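# Place the lid fully onto the upright box

## Task

Seat the lid on the box completely and facing the correct way up, crushing neither part, and finish with the box standing upright on the table.

## Robot and tools

Robot: two arms, left_arm and right_arm, mounted on opposite sides of a table. In the scene frame the origin is at the table centre, the table top sits at z = +0.020 m and +z points up. left_arm's base is at (-0.022, +0.447, +0.039) m with quat_wxyz (+0.705, 0, 0, -0.709). right_arm's base is at (-0.028, -0.453, +0.039) m with quat_wxyz (+0.711, 0, 0, +0.703). The arm names do not correspond to left and right in the images. A loose object may occasionally get a small shove from outside.

Frames: each arm reports its gripper pose (end_effector_position in metres, end_effector_quat_wxyz) and velocities (m/s, rad/s) in that arm's own base frame. Motion offsets, by contrast, are measured along the axes of that arm's current Hand target. On the gripper, +x runs along the fingers and the fingers open and close along y. The reported position is the midpoint between the fingers, roughly 3 to 4 cm short of the tips; only the final 1.5 cm of each inner finger face is flat. Printed poses can be a few cm off, worse at long reach.

execute_actions(actions, cameras): actions is a list of actions; each action is a list of 1 to 15 rows, one row per 1/30 s control step; if fewer than 15 rows are given the last is repeated to fill 15. Every row has 14 numbers in [-1, 1], covering both arms even if only one moves: left_arm dx, dy, dz, rx, ry, rz, opening, then right_arm's seven in the same order. The six pose numbers are an offset (not a pose) from the Hand target held when that action began; every row in an action counts from that same start, and a later action starts from the new Hand target, so sending the same offset twice moves twice as far. Scale: 1.0 equals 0.6 m or 180 degrees; rx, ry, rz form one rotation vector. Six zeros means no new pose request for that arm. The opening is absolute: +1 fully open (0.080 m), -1 fully closed; empty fingers touch near -0.78. Always send the opening you want, since 0 is itself a command. Closing fully takes at least about 0.6 s. cameras: list of names, ["all"], or []; images come by default only when actions is empty, and an empty list also reveals the current scene number and task. An unknown camera name voids the call.

move(target, speed, blend, opening_speed, grip_force, blocking, cameras): target is one 14-number row as above or a list of up to 15 rows; every row is an offset from the Hand targets at the move's start, not from the previous row. The gripper travels a straight line, turning the short way, with no obstacle avoidance. speed: top path speed in m/s, 0.002 to 4.3, default 0.25 (rotation up to twice that in rad/s); one value or one per target. blend: corner rounding in m for lists (0 = stop at each). opening_speed: rate of the commanded opening per second on the -1..+1 scale, at least 0.2. grip_force: per-pad force cap in N, 8 to 34, one value or one per arm; it persists. blocking=false returns after about 0.5 s while motion continues. Openings in the first row are sent at once; those in later rows are applied after arrival there, with all arms paused. The result adds a move: line, e.g. done (at rest within 8 mm and 2 degrees), off_target, moving, held, fault or blocked, plus limits such as paced (pose clipped) or held (steps withheld). Paths near an arm's own base can whip its elbow around; route around the base. Fast moves overshoot and strike harder.

wait(seconds): 0 to 3600; lets the scene run and lets a running move continue. stop(): brakes a running move, needing some distance. zoom_image(camera, region): region [x0, y0, x1, y1] in pixels of that camera's latest image, at most 504 wide and 504 high. finished_scene(scene): ends the scene, scene is 1 or 2; nothing else may follow in that reply, and the goal must hold without the robot.

Control behaviour: commanded orientation is clipped each step to within 32 degrees of the measured one. Hand target in a result is the last commanded pose after clipping; the gripper often stops short of it because of friction, gravity and gear play, and may tilt. Check position and orientation after each move; send the remaining gap as a new offset. To end a push against something, command the target back behind the gripper. Tool commands shows current gripper commands.

Gripping: grip_measured uses the opening scale and may be about 2 mm off. For a firm grasp, command roughly 0.08 below the reading at first contact; a smaller margin grips more gently. grip_effort_n is motor effort, negative when closing, not pad force.

Faults and readings: contact torque limits (N m) are waist 17.8, shoulder 22, elbow 20.4, wrist pitch 3.26, wrist yaw 3.34, wrist roll 3.11; reaching one freezes that arm for 10 s, and held weight counts. Over-speed faults come from large jumps or hard impacts. MOTOR HOT appears at 50 °C; at 95 °C the arm is held or goes limp. Joint ranges (rad): waist ±3.054, shoulder 0 to 3.142, elbow 0 to 2.356, wrist pitch ±1.571, wrist yaw ±1.571, wrist roll ±3.142. Joint torques and External joint torques follow Joint positions order; an outside push toward larger angles lowers the external reading.

Cameras: cam_head_left, cam_head_right, cam_high, cam_low, cam_left_wrist, cam_right_wrist, each 672x504.

Avoid: dropping or releasing moving parts, anything leaving the table, slams or hard pushes, crushing the lid or box, grippers or wrist cameras meeting each other, closing on the other arm's fingers, and camera cables touching objects or the table.

Each tool is called after "Emit:" by a JSON object that holds its "api" and its "payload".

## Session

Emit:
{"api": "execute_actions", "payload": {"actions": []}}

Scene clock: 0.00 s.
left_arm: end_effector_position=(+0.1725, +0.2771, +0.2333) grip_measured=+1.000 grip_effort_n=n/a end_effector_quat_wxyz=(+0.886, -0.290, +0.201, +0.302) | right_arm: end_effector_position=(+0.2056, +0.2443, +0.1278) grip_measured=+1.000 grip_effort_n=n/a end_effector_quat_wxyz=(+0.374, -0.411, +0.411, +0.722)
Joint positions: left_arm=[1.29 1.181 0.981 -0.519 0.633 -0.002 0.08] | right_arm=[0.683 1.881 1.542 -1.418 -0.409 -1.286 0.08]
Joint velocities: within noise
Joint torques (N m): no reading
External joint torques (N m): no reading
Heat: left arm: hottest wrist roll 28 °C (+0.0 °C/min); right arm: hottest wrist pitch 29 °C (+0.0 °C/min).
Hand target: left_arm +0.1715, +0.2783, +0.2410; +0.891, -0.278, +0.193, +0.304 | right_arm +0.2067, +0.2439, +0.1322; +0.378, -0.410, +0.406, +0.724
Tool commands: left_gripper/opening=+1.0 right_gripper/opening=+1.0

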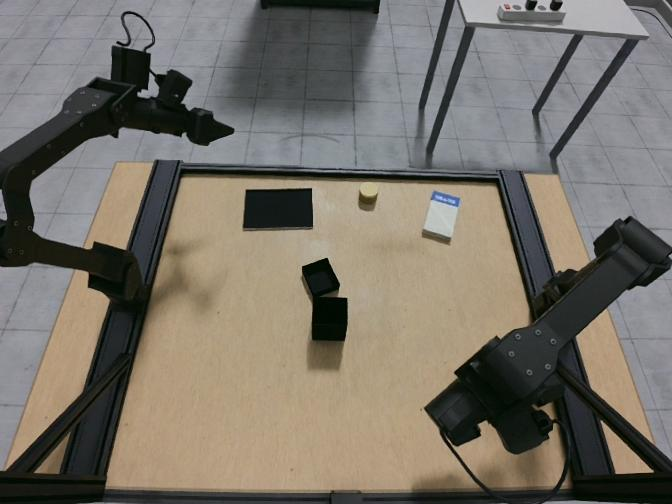

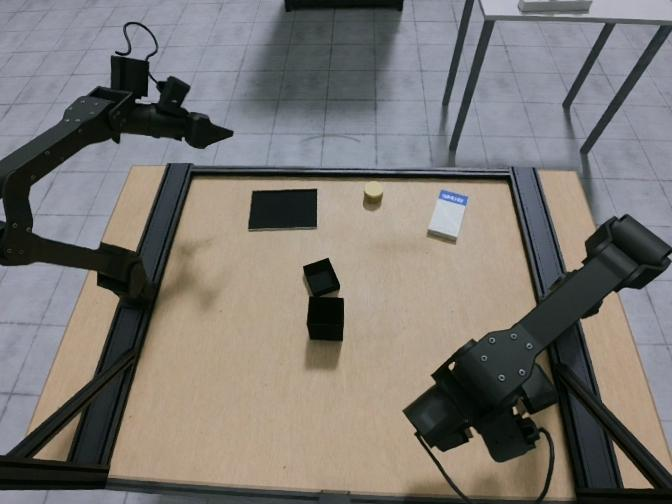

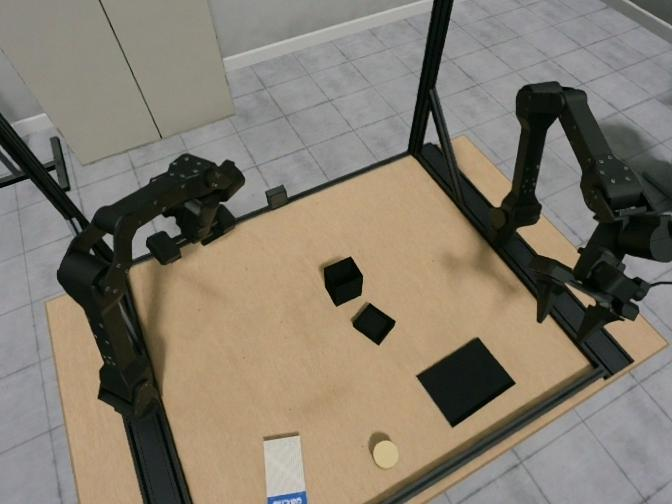

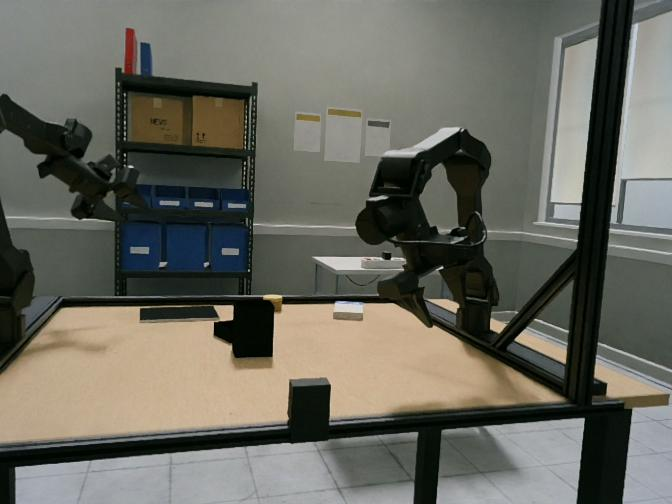

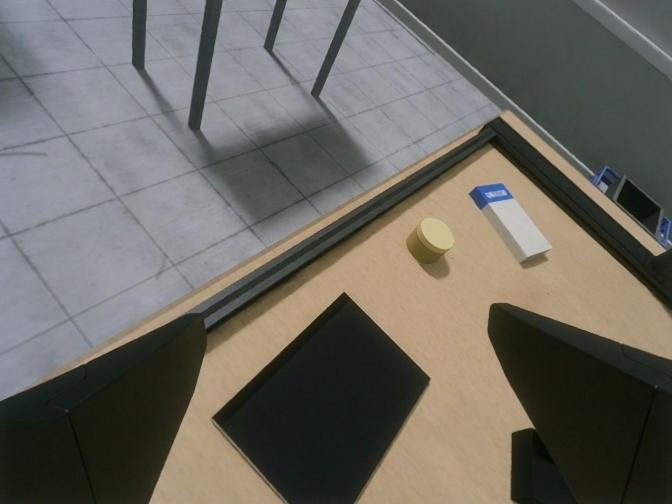

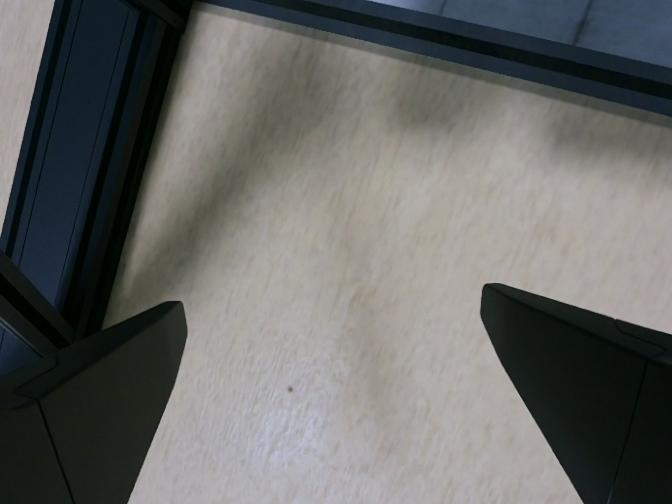

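Emit:
{"api": "zoom_image", "payload": {"camera": "cam_head_left", "region": [270, 230, 390, 350]}}

Emit:
{"api": "zoom_image", "payload": {"camera": "cam_high", "region": [300, 240, 420, 360]}}

Emit:
{"api": "zoom_image", "payload": {"camera": "cam_low", "region": [190, 280, 310, 380]}}

Scaled by 4.200 from the camera's image (finer frame: 960x720).

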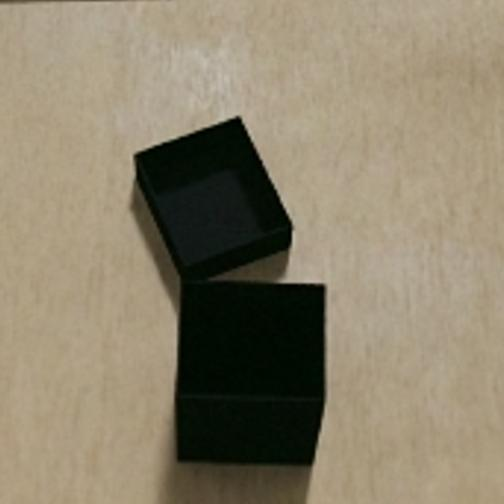

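Scaled by 4.200 from the camera's image (finer frame: 960x720).

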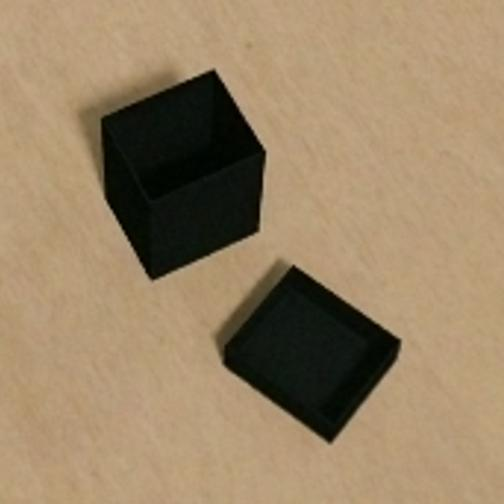

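Scaled by 4.200 from the camera's image (finer frame: 960x720).

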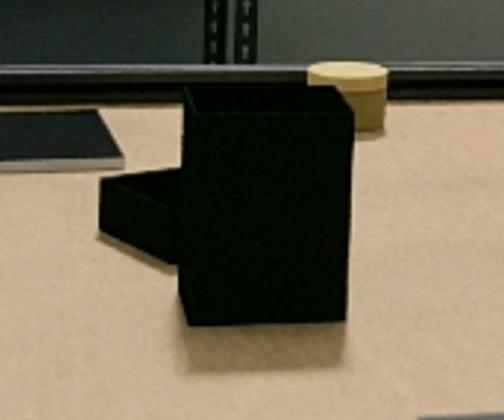

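Emit:
{"api": "move", "payload": {"target": [0.1374,-0.4947,-0.2395,-0.2691,0.2055,0.2708,1,0,0,0,0,0,0,1], "speed": 0.35, "cameras": ["cam_left_wrist","cam_head_left","cam_high"]}}

Scene clock: 130.47 s.
left_arm: end_effector_position=(+0.3962, +0.0303, +0.1956) grip_measured=+1.000 grip_effort_n=1.2 end_effector_quat_wxyz=(-0.423, +0.595, -0.394, -0.558) | right_arm: end_effector_position=(+0.2056, +0.2443, +0.1278) grip_measured=+1.000 grip_effort_n=0.7 end_effector_quat_wxyz=(+0.374, -0.411, +0.411, +0.722)
Joint positions: left_arm=[0.077 2.052 2.118 -1.57 0.001 -1.832 0.08] | right_arm=[0.683 1.881 1.542 -1.418 -0.409 -1.286 0.08]
Joint torques (N m): left_arm=[0.07 -7.22 6.88 0.1 0.13 -0.15] | right_arm=[0.04 -7.94 4.89 0.01 -0.37 -0.07]
External joint torques (N m): left_arm=[0.05 1.64 1.5 -0.28 0.18 -0.15] | right_arm=[0.03 -0.3 -0.39 0.02 -0.08 -0.06]
Heat: left arm: hottest elbow 30 °C (+2.0 °C/min); right arm: hottest shoulder 32 °C (+1.0 °C/min).
Hand target: left_arm +0.3997, +0.0298, +0.2003; -0.406, +0.579, -0.407, -0.578 | right_arm +0.2067, +0.2439, +0.1322; +0.378, -0.410, +0.406, +0.724
Off the commanded pose: left_arm 0.006 m, 4 deg | right_arm 0.005 m, 1 deg.
joint sent to its limit (left arm) — joint 4 (wrist pitch), lower limit. The joint targets are off in position and orientation.
move: off_target (left_arm)
Images, in order (width x height): cam_head_left 672x504, cam_high 672x504, cam_left_wrist 672x504.

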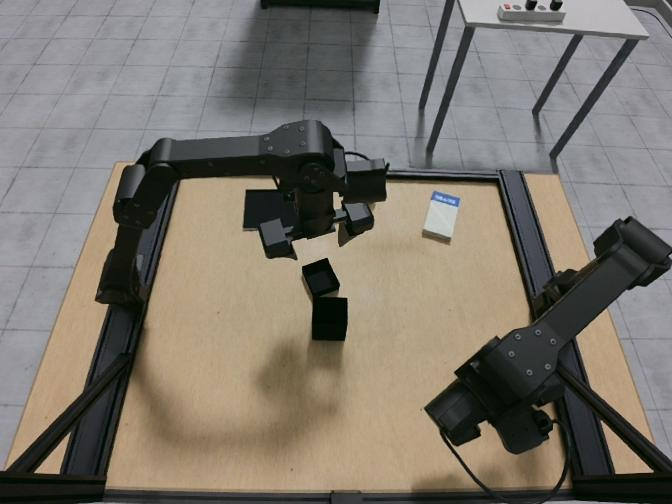

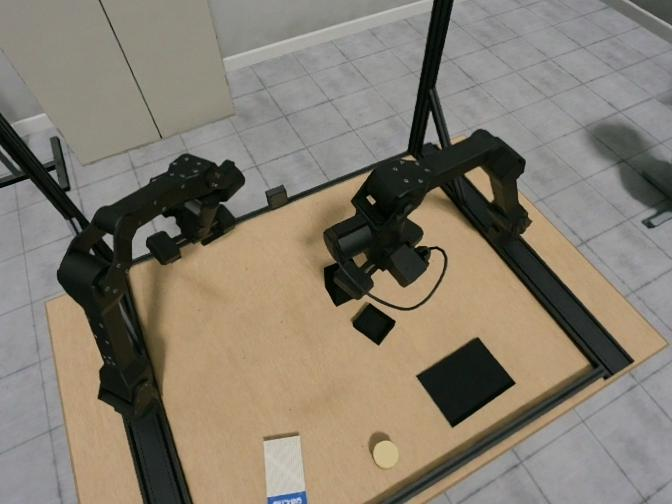

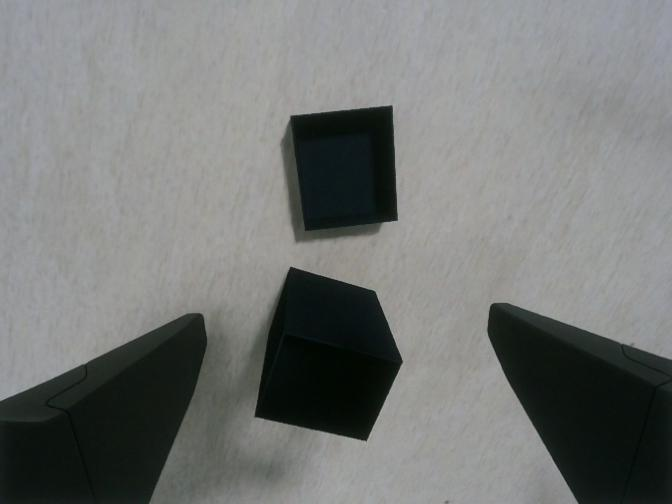

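Emit:
{"api": "move", "payload": {"target": [0.0333,-0.0305,-0.0625,-0.0333,0,0,1,0,0,0,0,0,0,1], "speed": 0.3, "cameras": ["cam_left_wrist","cam_head_left"]}}

Emit:
{"api": "zoom_image", "payload": {"camera": "cam_left_wrist", "region": [200, 50, 470, 450]}}

Scene clock: 202.67 s.
left_arm: end_effector_position=(+0.4264, -0.0003, +0.1747) grip_measured=+1.000 grip_effort_n=0.2 end_effector_quat_wxyz=(-0.389, +0.614, -0.369, -0.579) | right_arm: end_effector_position=(+0.2056, +0.2443, +0.1278) grip_measured=+1.000 grip_effort_n=0.2 end_effector_quat_wxyz=(+0.374, -0.411, +0.411, +0.722)
Joint positions: left_arm=[0 2.187 2.244 -1.57 0.003 -2.009 0.08] | right_arm=[0.683 1.881 1.542 -1.418 -0.409 -1.286 0.08]
Joint torques (N m): left_arm=[0.04 -8.37 6.73 0.08 0.09 -0.16] | right_arm=[0 -7.93 4.85 0.01 -0.37 -0.05]
External joint torques (N m): left_arm=[-0.01 1.35 1.35 -0.28 0.15 -0.16] | right_arm=[0.01 -0.33 -0.47 -0.01 -0.09 -0.04]
Heat: left arm: hottest shoulder 31 °C (+4.0 °C/min); right arm: hottest shoulder 32 °C (+0.0 °C/min).
Hand target: left_arm +0.4297, +0.0007, +0.1803; -0.375, +0.599, -0.376, -0.599 | right_arm +0.2067, +0.2439, +0.1322; +0.378, -0.410, +0.406, +0.724
Off the commanded pose: left_arm 0.007 m, 3 deg | right_arm 0.005 m, 1 deg.
joint sent to its limit (left arm) — joint 4 (wrist pitch), lower limit. The joint targets are off in position and orientation.
move: off_target (left_arm)
Images, in order (width x height): cam_head_left 672x504, cam_left_wrist 672x504.

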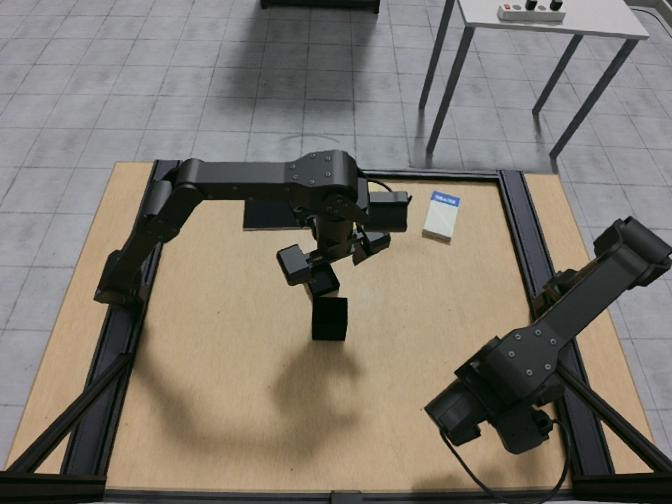

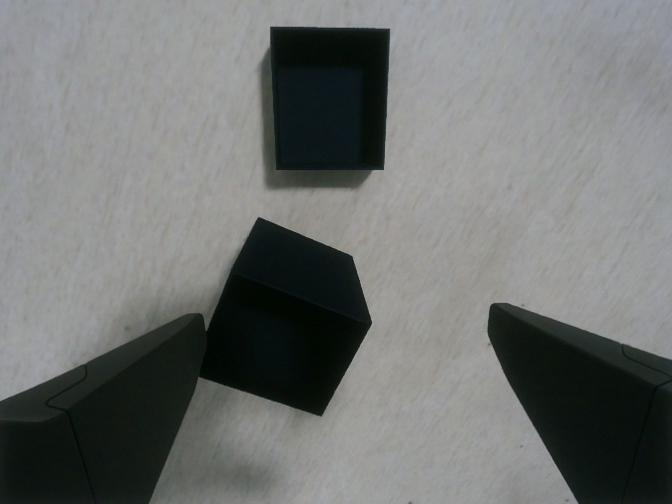

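Scaled by 1.260 from the camera's image (finer frame: 960x720).

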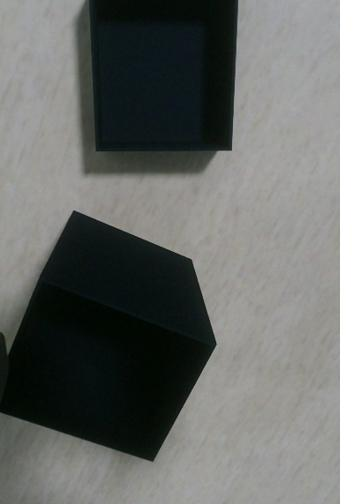

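Emit:
{"api": "move", "payload": {"target": [[0.1338,-0.0178,0.116,0,0,0,1,0,0,0,0,0,0,1],[0.218,-0.0178,0.116,0,0,0,1,0,0,0,0,0,0,1]], "speed": 0.3, "blend": 0.02, "cameras": ["cam_left_wrist","cam_head_left"]}}

Scene clock: 289.57 s.
left_arm: end_effector_position=(+0.4087, +0.0652, +0.0495) grip_measured=+1.000 grip_effort_n=0.7 end_effector_quat_wxyz=(-0.375, +0.597, -0.380, -0.599) | right_arm: end_effector_position=(+0.2056, +0.2443, +0.1278) grip_measured=+1.000 grip_effort_n=-0.2 end_effector_quat_wxyz=(+0.374, -0.411, +0.411, +0.722)
Joint positions: left_arm=[0.16 2.171 1.716 -1.123 0.004 -1.855 0.08] | right_arm=[0.683 1.881 1.542 -1.418 -0.409 -1.286 0.08]
Joint torques (N m): left_arm=[-0.02 -8.6 3.75 0.6 0.01 0.12] | right_arm=[-0.01 -7.88 4.84 0.05 -0.39 -0.06]
External joint torques (N m): left_arm=[-0.04 0.96 -1.64 0.33 0.06 0.12] | right_arm=[0.01 -0.21 -0.5 0.04 -0.11 -0.04]
Heat: left arm: hottest shoulder 37 °C (+3.0 °C/min); right arm: hottest shoulder 33 °C (+1.0 °C/min).
Hand target: left_arm +0.4090, +0.0679, +0.0495; -0.375, +0.599, -0.376, -0.599 | right_arm +0.2067, +0.2439, +0.1322; +0.378, -0.410, +0.406, +0.724
Off the commanded pose: left_arm 0.003 m, 1 deg | right_arm 0.005 m, 1 deg.
move: done
Images, in order (width x height): cam_head_left 672x504, cam_left_wrist 672x504.

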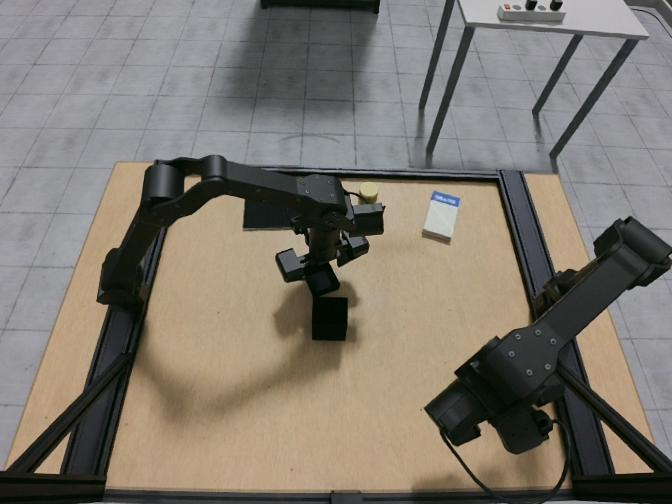

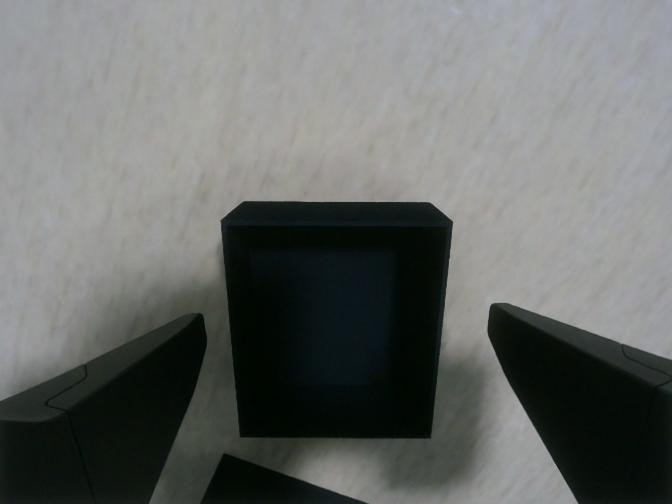

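Emit:
{"api": "move", "payload": {"target": [[0.0375,0.0045,0,0,0,0,1,0,0,0,0,0,0,1],[0.0375,0.0045,0,0,0,0,0.42,0,0,0,0,0,0,1]], "speed": 0.1, "grip_force": 10, "opening_speed": 1.0, "cameras": ["cam_left_wrist","cam_head_left","cam_low"]}}

Scene clock: 313.17 s.
left_arm: end_effector_position=(+0.4068, +0.0643, +0.0289) grip_measured=+0.526 grip_effort_n=-34.2 end_effector_quat_wxyz=(-0.377, +0.598, -0.379, -0.597) | right_arm: end_effector_position=(+0.2056, +0.2443, +0.1278) grip_measured=+1.000 grip_effort_n=0.2 end_effector_quat_wxyz=(+0.374, -0.411, +0.411, +0.722)
Joint positions: left_arm=[0.158 2.178 1.644 -1.037 0.004 -1.855 0.059] | right_arm=[0.683 1.881 1.542 -1.418 -0.409 -1.286 0.08]
Joint torques (N m): left_arm=[-0.1 -8.05 3.68 0.58 0.01 0.06] | right_arm=[-0.01 -7.98 4.94 0.04 -0.37 -0.05]
External joint torques (N m): left_arm=[-0.11 1.47 -1.62 0.3 0.06 0.06] | right_arm=[0.01 -0.33 -0.43 0 -0.09 -0.04]
Heat: left arm: hottest shoulder 39 °C (+4.1 °C/min); right arm: hottest shoulder 33 °C (+0.0 °C/min).
Hand target: left_arm +0.4065, +0.0667, +0.0270; -0.375, +0.599, -0.376, -0.599 | right_arm +0.2067, +0.2439, +0.1322; +0.378, -0.410, +0.406, +0.724
Off the commanded pose: left_arm 0.003 m, 1 deg | right_arm 0.005 m, 1 deg.
grip_force (N): 10, 10
move: done
Images, in order (width x height): cam_head_left 672x504, cam_low 672x504, cam_left_wrist 672x504.

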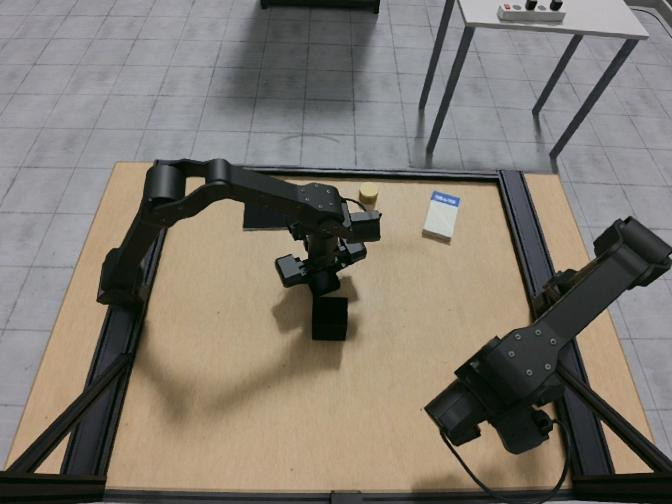

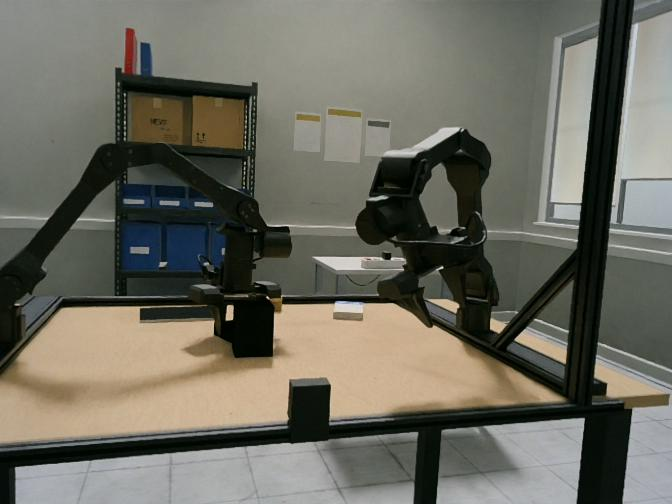

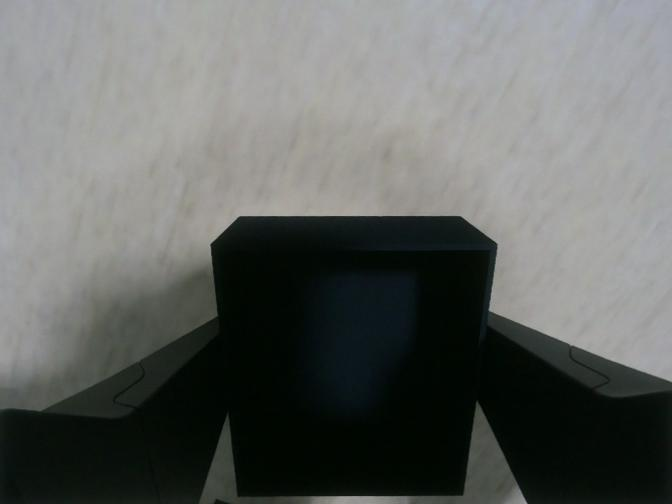

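Emit:
{"api": "move", "payload": {"target": [[0,0,0,0,0,0,0.9,0,0,0,0,0,0,1],[0,0,0.0275,0,0,0,0.9,0,0,0,0,0,0,1],[0,0,0.0275,0,0,0,0.42,0,0,0,0,0,0,1]], "speed": 0.1, "grip_force": 10, "opening_speed": 1.0, "cameras": ["cam_left_wrist"]}}

Scene clock: 333.83 s.
left_arm: end_effector_position=(+0.3998, +0.0825, +0.0237) grip_measured=+0.530 grip_effort_n=-34.2 end_effector_quat_wxyz=(-0.371, +0.598, -0.379, -0.601) | right_arm: end_effector_position=(+0.2056, +0.2443, +0.1278) grip_measured=+1.000 grip_effort_n=-0.2 end_effector_quat_wxyz=(+0.374, -0.411, +0.411, +0.722)
Joint positions: left_arm=[0.206 2.178 1.622 -1.025 0.006 -1.817 0.059] | right_arm=[0.683 1.881 1.542 -1.418 -0.409 -1.286 0.08]
Joint torques (N m): left_arm=[0.21 -9.84 3.14 0.34 -0.03 0.11] | right_arm=[-0.07 -7.93 4.92 0.02 -0.38 -0.07]
External joint torques (N m): left_arm=[0.24 -0.3 -2.13 0.09 0.02 0.11] | right_arm=[-0.06 -0.31 -0.39 0.01 -0.1 -0.06]
Heat: left arm: hottest shoulder 37 °C (+1.0 °C/min); right arm: hottest shoulder 33 °C (+0.0 °C/min).
Hand target: left_arm +0.3994, +0.0815, +0.0270; -0.375, +0.599, -0.376, -0.599 | right_arm +0.2067, +0.2439, +0.1322; +0.378, -0.410, +0.406, +0.724
Off the commanded pose: left_arm 0.003 m, 1 deg | right_arm 0.005 m, 1 deg.
grip_force (N): 10, 10
move: done

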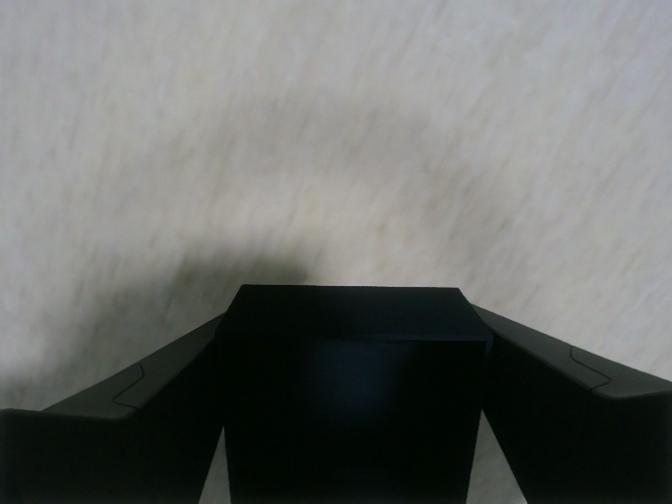

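Emit:
{"api": "move", "payload": {"target": [[-0.1667,0,0,0,0,0,0.42,0,0,0,0,0,0,1],[-0.3217,0.067,-0.026,0.1124,0.1124,-0.4908,0.42,-0.2943,0.0378,-0.3867,0.3336,-0.3303,-0.5891,1]], "speed": [0.15,0.25], "blend": 0.02, "cameras": ["all"]}}

Scene clock: 383.10 s.
left_arm: end_effector_position=(+0.3716, +0.0486, +0.2182) grip_measured=+0.530 grip_effort_n=-34.2 end_effector_quat_wxyz=(+0.703, -0.711, +0.004, +0.005) | right_arm: end_effector_position=(+0.3214, -0.0096, +0.2212) grip_measured=+1.000 grip_effort_n=-0.7 end_effector_quat_wxyz=(+1.000, -0.005, +0.004, +0.003)
Joint positions: left_arm=[0.215 1.287 0.478 0.796 0.213 -1.579 0.059] | right_arm=[-0.061 0.973 0.33 0.635 -0.067 -0.01 0.08]
Joint torques (N m): left_arm=[0.24 -3.07 4.41 2.68 0.2 0.18] | right_arm=[0.24 -2.11 4.2 2.97 0.3 0.08]
External joint torques (N m): left_arm=[0.23 1.01 -1.77 1.01 0.2 0.12] | right_arm=[0.27 0.27 -2.41 1.29 0.28 0.08]
Heat: left arm: hottest shoulder 37 °C (+0.0 °C/min); right arm: hottest shoulder 32 °C (-1.0 °C/min).
Hand target: left_arm +0.3700, +0.0502, +0.2200; +0.707, -0.707, +0.000, +0.000 | right_arm +0.3198, -0.0110, +0.2203; +1.000, +0.000, +0.000, +0.000
Off the commanded pose: left_arm 0.003 m, 1 deg | right_arm 0.002 m, 1 deg.
grip_force (N): 10, 10
move: done

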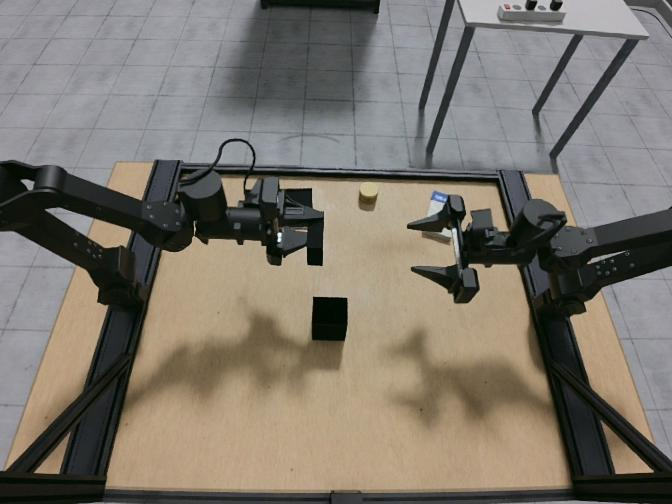

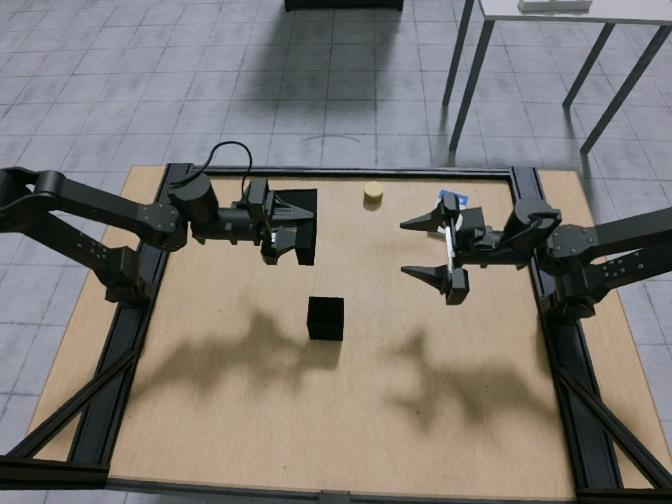

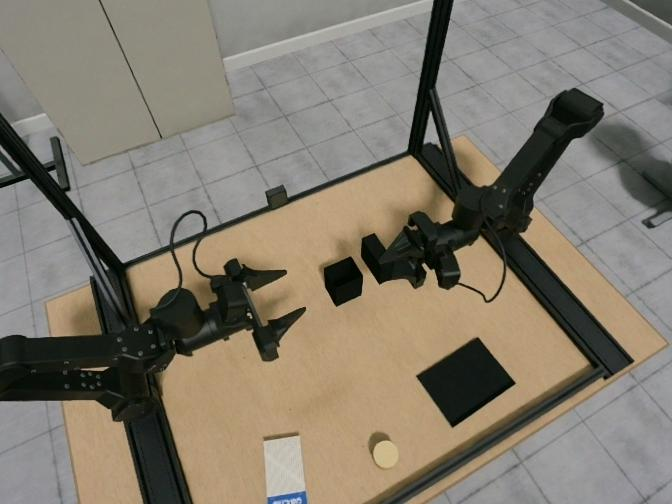

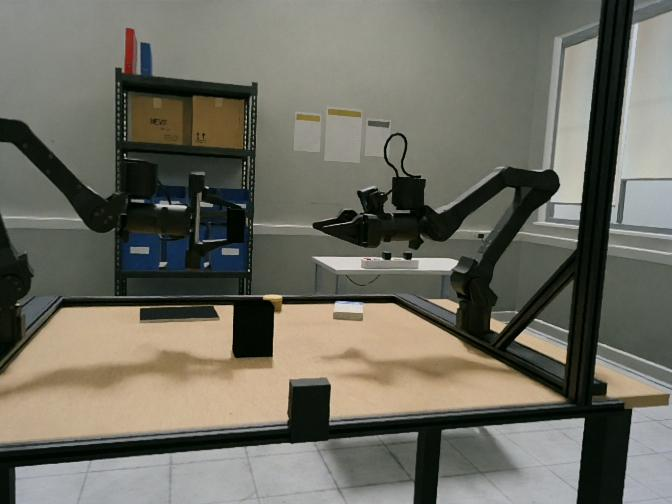

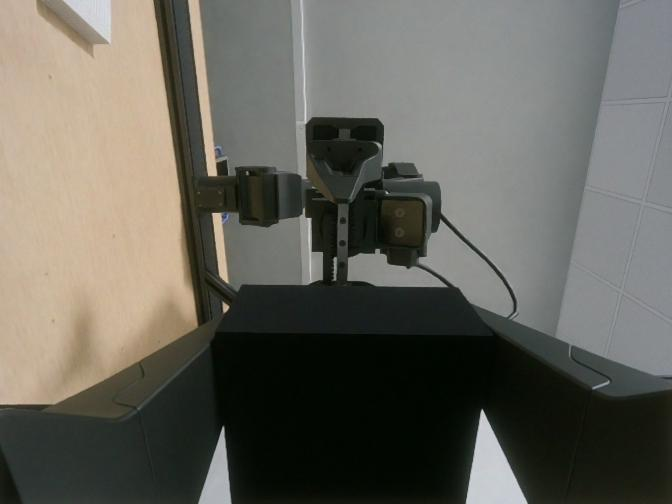

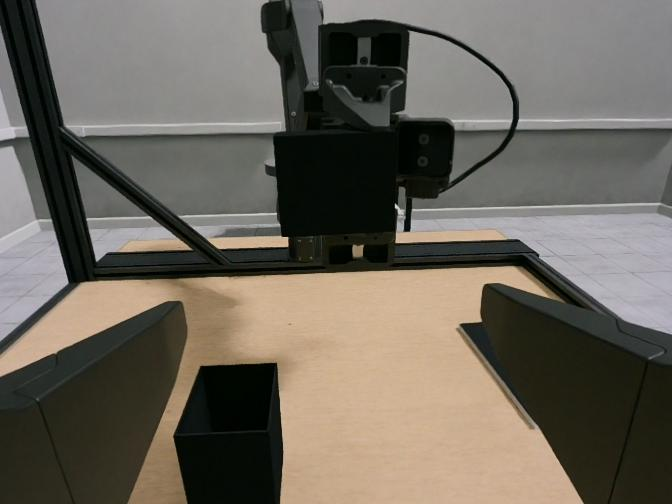

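Emit:
{"api": "move", "payload": {"target": [0,0,0,0,0,0,0.42,0.1337,0.0375,0.003,-0.5,0,0,1], "speed": 0.3, "cameras": ["all"]}}

Scene clock: 442.93 s.
left_arm: end_effector_position=(+0.3716, +0.0486, +0.2182) grip_measured=+0.530 grip_effort_n=-34.2 end_effector_quat_wxyz=(+0.703, -0.711, +0.004, +0.005) | right_arm: end_effector_position=(+0.3957, +0.0130, +0.2067) grip_measured=+1.000 grip_effort_n=-1.6 end_effector_quat_wxyz=(+0.705, -0.708, +0.014, +0.018)
Joint positions: left_arm=[0.215 1.287 0.478 0.796 0.213 -1.579 0.059] | right_arm=[0.049 1.392 0.53 0.818 0.044 -1.573 0.08]
Joint torques (N m): left_arm=[0.23 -3.08 4.4 2.68 0.19 0.18] | right_arm=[0.31 -4.21 7.61 2.99 0.31 -0.09]
External joint torques (N m): left_arm=[0.23 0.93 -1.71 1.04 0.19 0.13] | right_arm=[0.31 0.5 1.6 1.32 0.31 -0.14]
Heat: left arm: hottest wrist pitch 34 °C (+9.0 °C/min); right arm: hottest wrist pitch 39 °C (+10.0 °C/min).
Hand target: left_arm +0.3700, +0.0502, +0.2200; +0.707, -0.707, +0.000, +0.000 | right_arm +0.4000, +0.0115, +0.2221; +0.707, -0.707, +0.000, -0.001
Off the commanded pose: left_arm 0.003 m, 1 deg | right_arm 0.016 m, 3 deg.
grip_force (N): 10, 10
move: off_target (right_arm)

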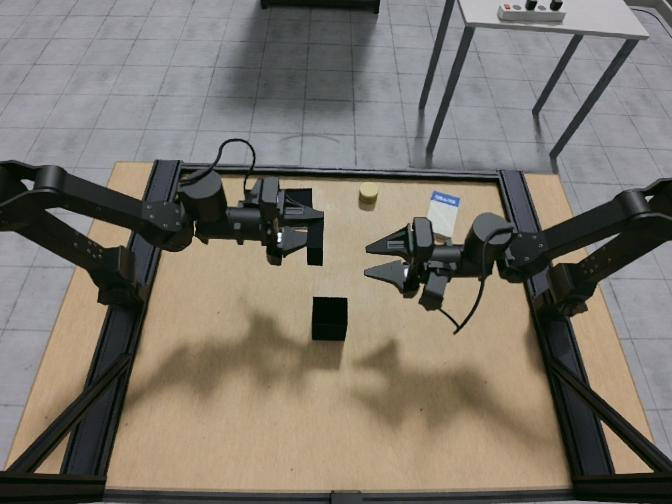

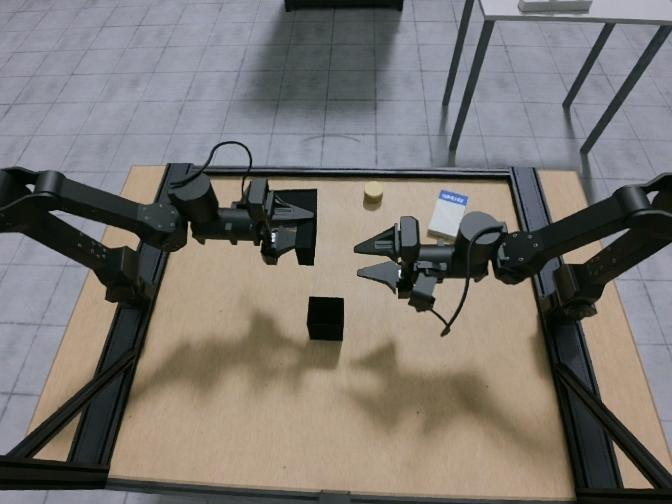

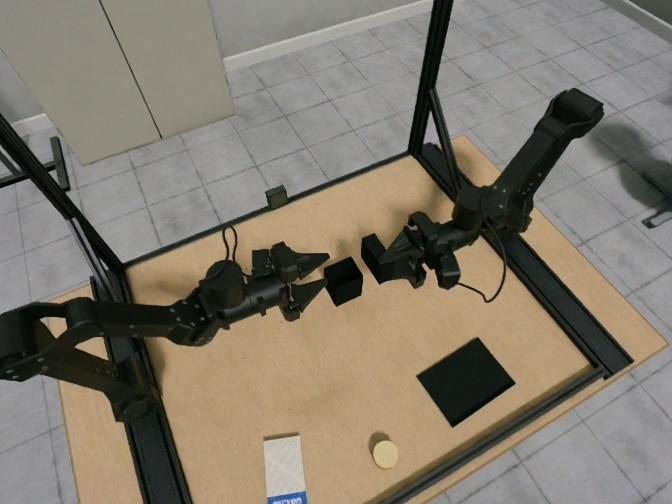

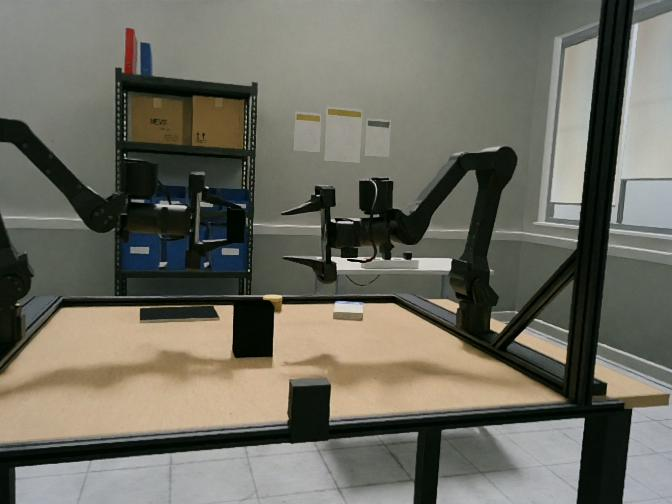

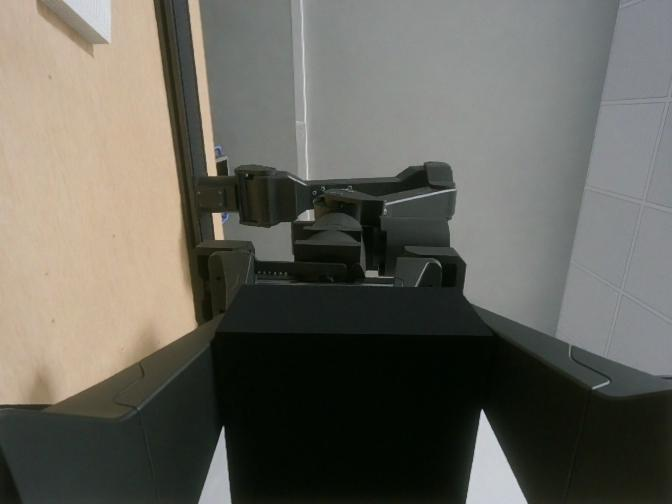

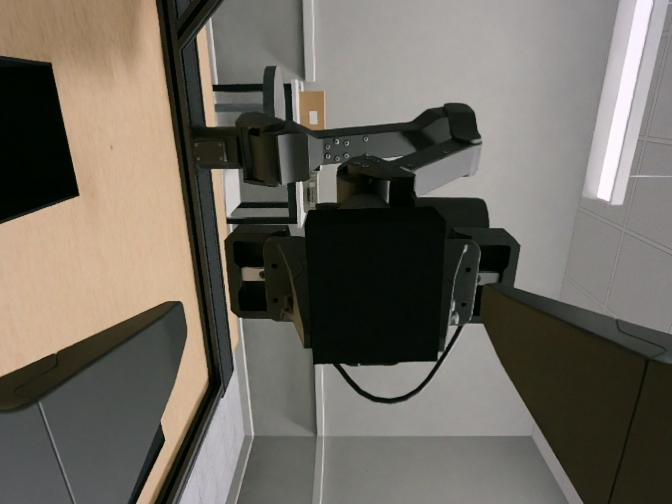

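Emit:
{"api": "move", "payload": {"target": [0,0,0,0,0,0,0.42,0.0833,-0.0198,-0.0017,0,0,-0.0144,1], "speed": 0.15, "cameras": ["cam_right_wrist","cam_left_wrist","cam_low"]}}

Scene clock: 470.23 s.
left_arm: end_effector_position=(+0.3716, +0.0486, +0.2182) grip_measured=+0.530 grip_effort_n=-34.7 end_effector_quat_wxyz=(+0.703, -0.711, +0.004, +0.005) | right_arm: end_effector_position=(+0.4457, +0.0134, +0.2193) grip_measured=+1.000 grip_effort_n=-1.6 end_effector_quat_wxyz=(+0.706, -0.708, -0.001, -0.001)
Joint positions: left_arm=[0.215 1.287 0.478 0.796 0.213 -1.579 0.059] | right_arm=[0.045 1.586 0.715 0.874 0.044 -1.575 0.08]
Joint torques (N m): left_arm=[0.23 -3.08 4.41 2.68 0.19 0.18] | right_arm=[-0.33 -5.34 7.46 2.97 -0.15 -0.13]
External joint torques (N m): left_arm=[0.19 1.02 -1.81 0.99 0.2 0.12] | right_arm=[-0.36 0.81 1.41 1.29 -0.15 -0.18]
Heat: left arm: hottest wrist pitch 35 °C (+4.1 °C/min); right arm: hottest wrist pitch 40 °C (+5.1 °C/min).
Hand target: left_arm +0.3700, +0.0502, +0.2200; +0.707, -0.707, +0.000, +0.000 | right_arm +0.4500, +0.0104, +0.2340; +0.707, -0.707, -0.016, -0.017
Off the commanded pose: left_arm 0.003 m, 1 deg | right_arm 0.016 m, 2 deg.
grip_force (N): 10, 10
move: off_target (right_arm)
Images, in order (width x height): cam_low 672x504, cam_left_wrist 672x504, cam_right_wrist 672x504.

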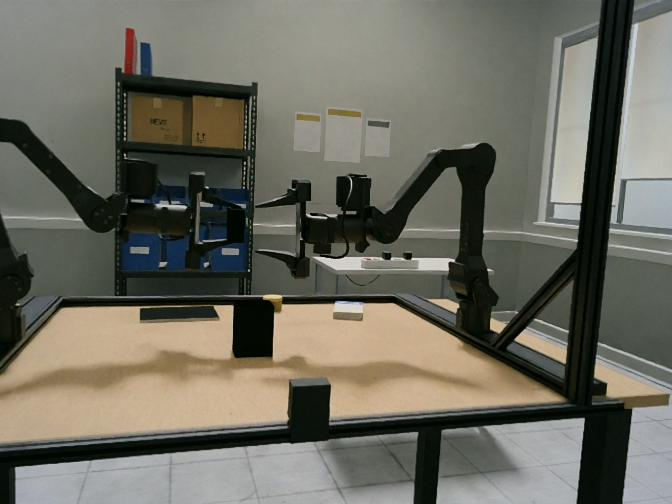

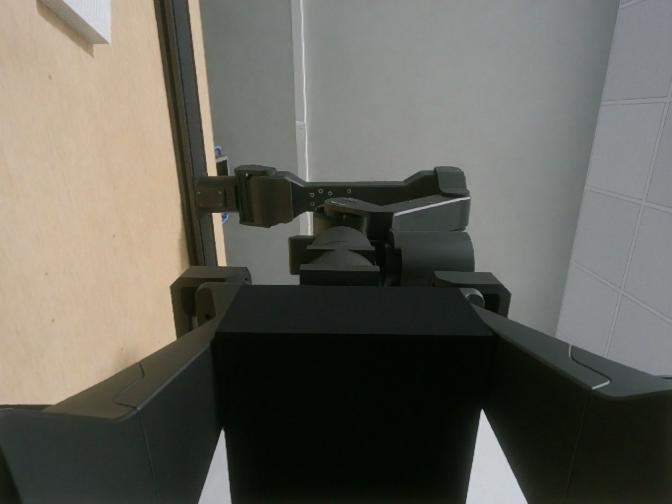

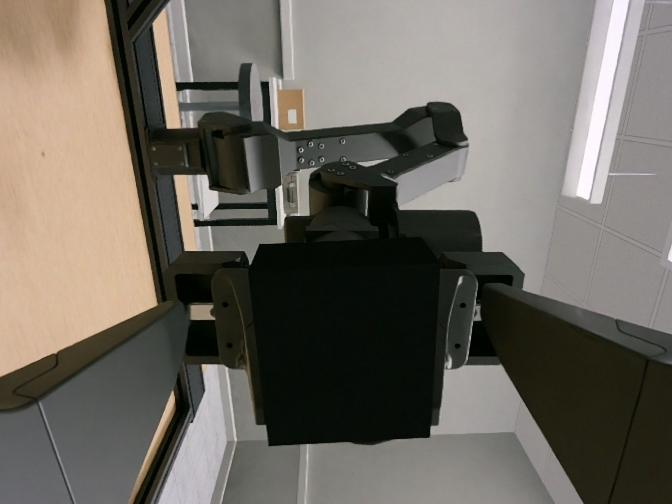

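Emit:
{"api": "move", "payload": {"target": [0,0,0,0,0,0,0.42,0.0637,-0.0055,-0.0033,0,0,0,1], "speed": 0.1, "cameras": ["cam_right_wrist","cam_left_wrist","cam_low","cam_head_left"]}}

Scene clock: 493.43 s.
left_arm: end_effector_position=(+0.3716, +0.0486, +0.2182) grip_measured=+0.530 grip_effort_n=-34.2 end_effector_quat_wxyz=(+0.703, -0.711, +0.004, +0.005) | right_arm: end_effector_position=(+0.4838, +0.0110, +0.2284) grip_measured=+1.000 grip_effort_n=-1.6 end_effector_quat_wxyz=(+0.706, -0.708, -0.007, -0.008)
Joint positions: left_arm=[0.215 1.287 0.478 0.796 0.213 -1.579 0.059] | right_arm=[0.034 1.711 0.876 0.856 0.036 -1.575 0.08]
Joint torques (N m): left_arm=[0.24 -3.06 4.39 2.68 0.2 0.17] | right_arm=[-0.33 -6.25 7.63 1.55 -0.35 -0.07]
External joint torques (N m): left_arm=[0.23 0.89 -1.67 1.06 0.2 0.12] | right_arm=[-0.32 0.96 1.49 -0.13 -0.36 -0.12]
Heat: left arm: hottest wrist pitch 36 °C (+3.0 °C/min); right arm: hottest wrist pitch 47 °C (+10.1 °C/min).
Hand target: left_arm +0.3700, +0.0502, +0.2200; +0.707, -0.707, +0.000, +0.000 | right_arm +0.4880, +0.0084, +0.2391; +0.707, -0.707, -0.016, -0.017
Off the commanded pose: left_arm 0.003 m, 1 deg | right_arm 0.012 m, 1 deg.
grip_force (N): 10, 10
move: off_target (right_arm)
Images, in order (width x height): cam_head_left 672x504, cam_low 672x504, cam_left_wrist 672x504, cam_right_wrist 672x504.

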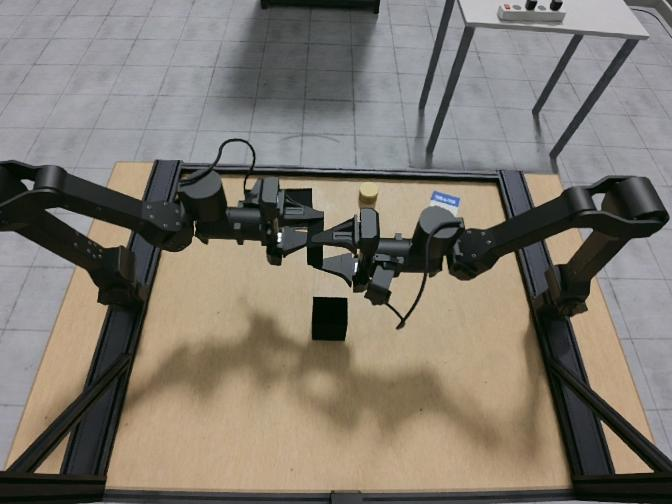

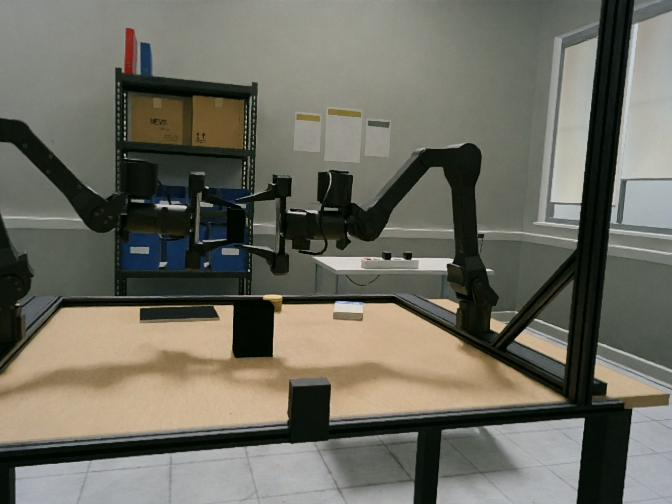

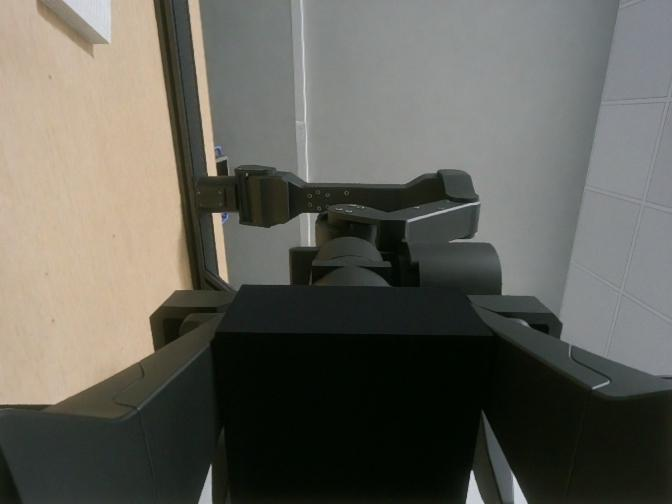

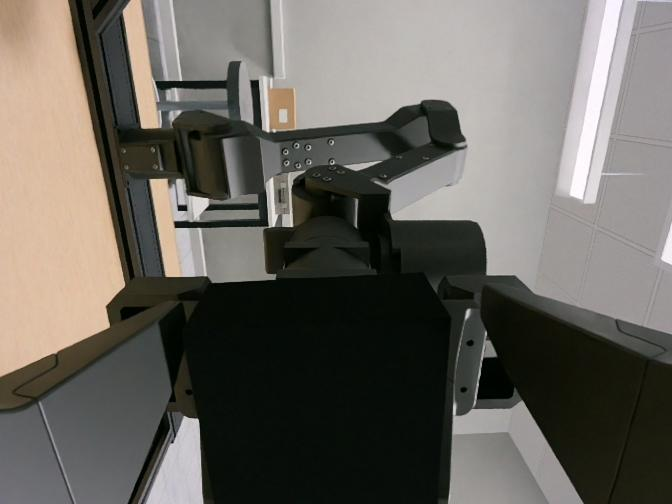

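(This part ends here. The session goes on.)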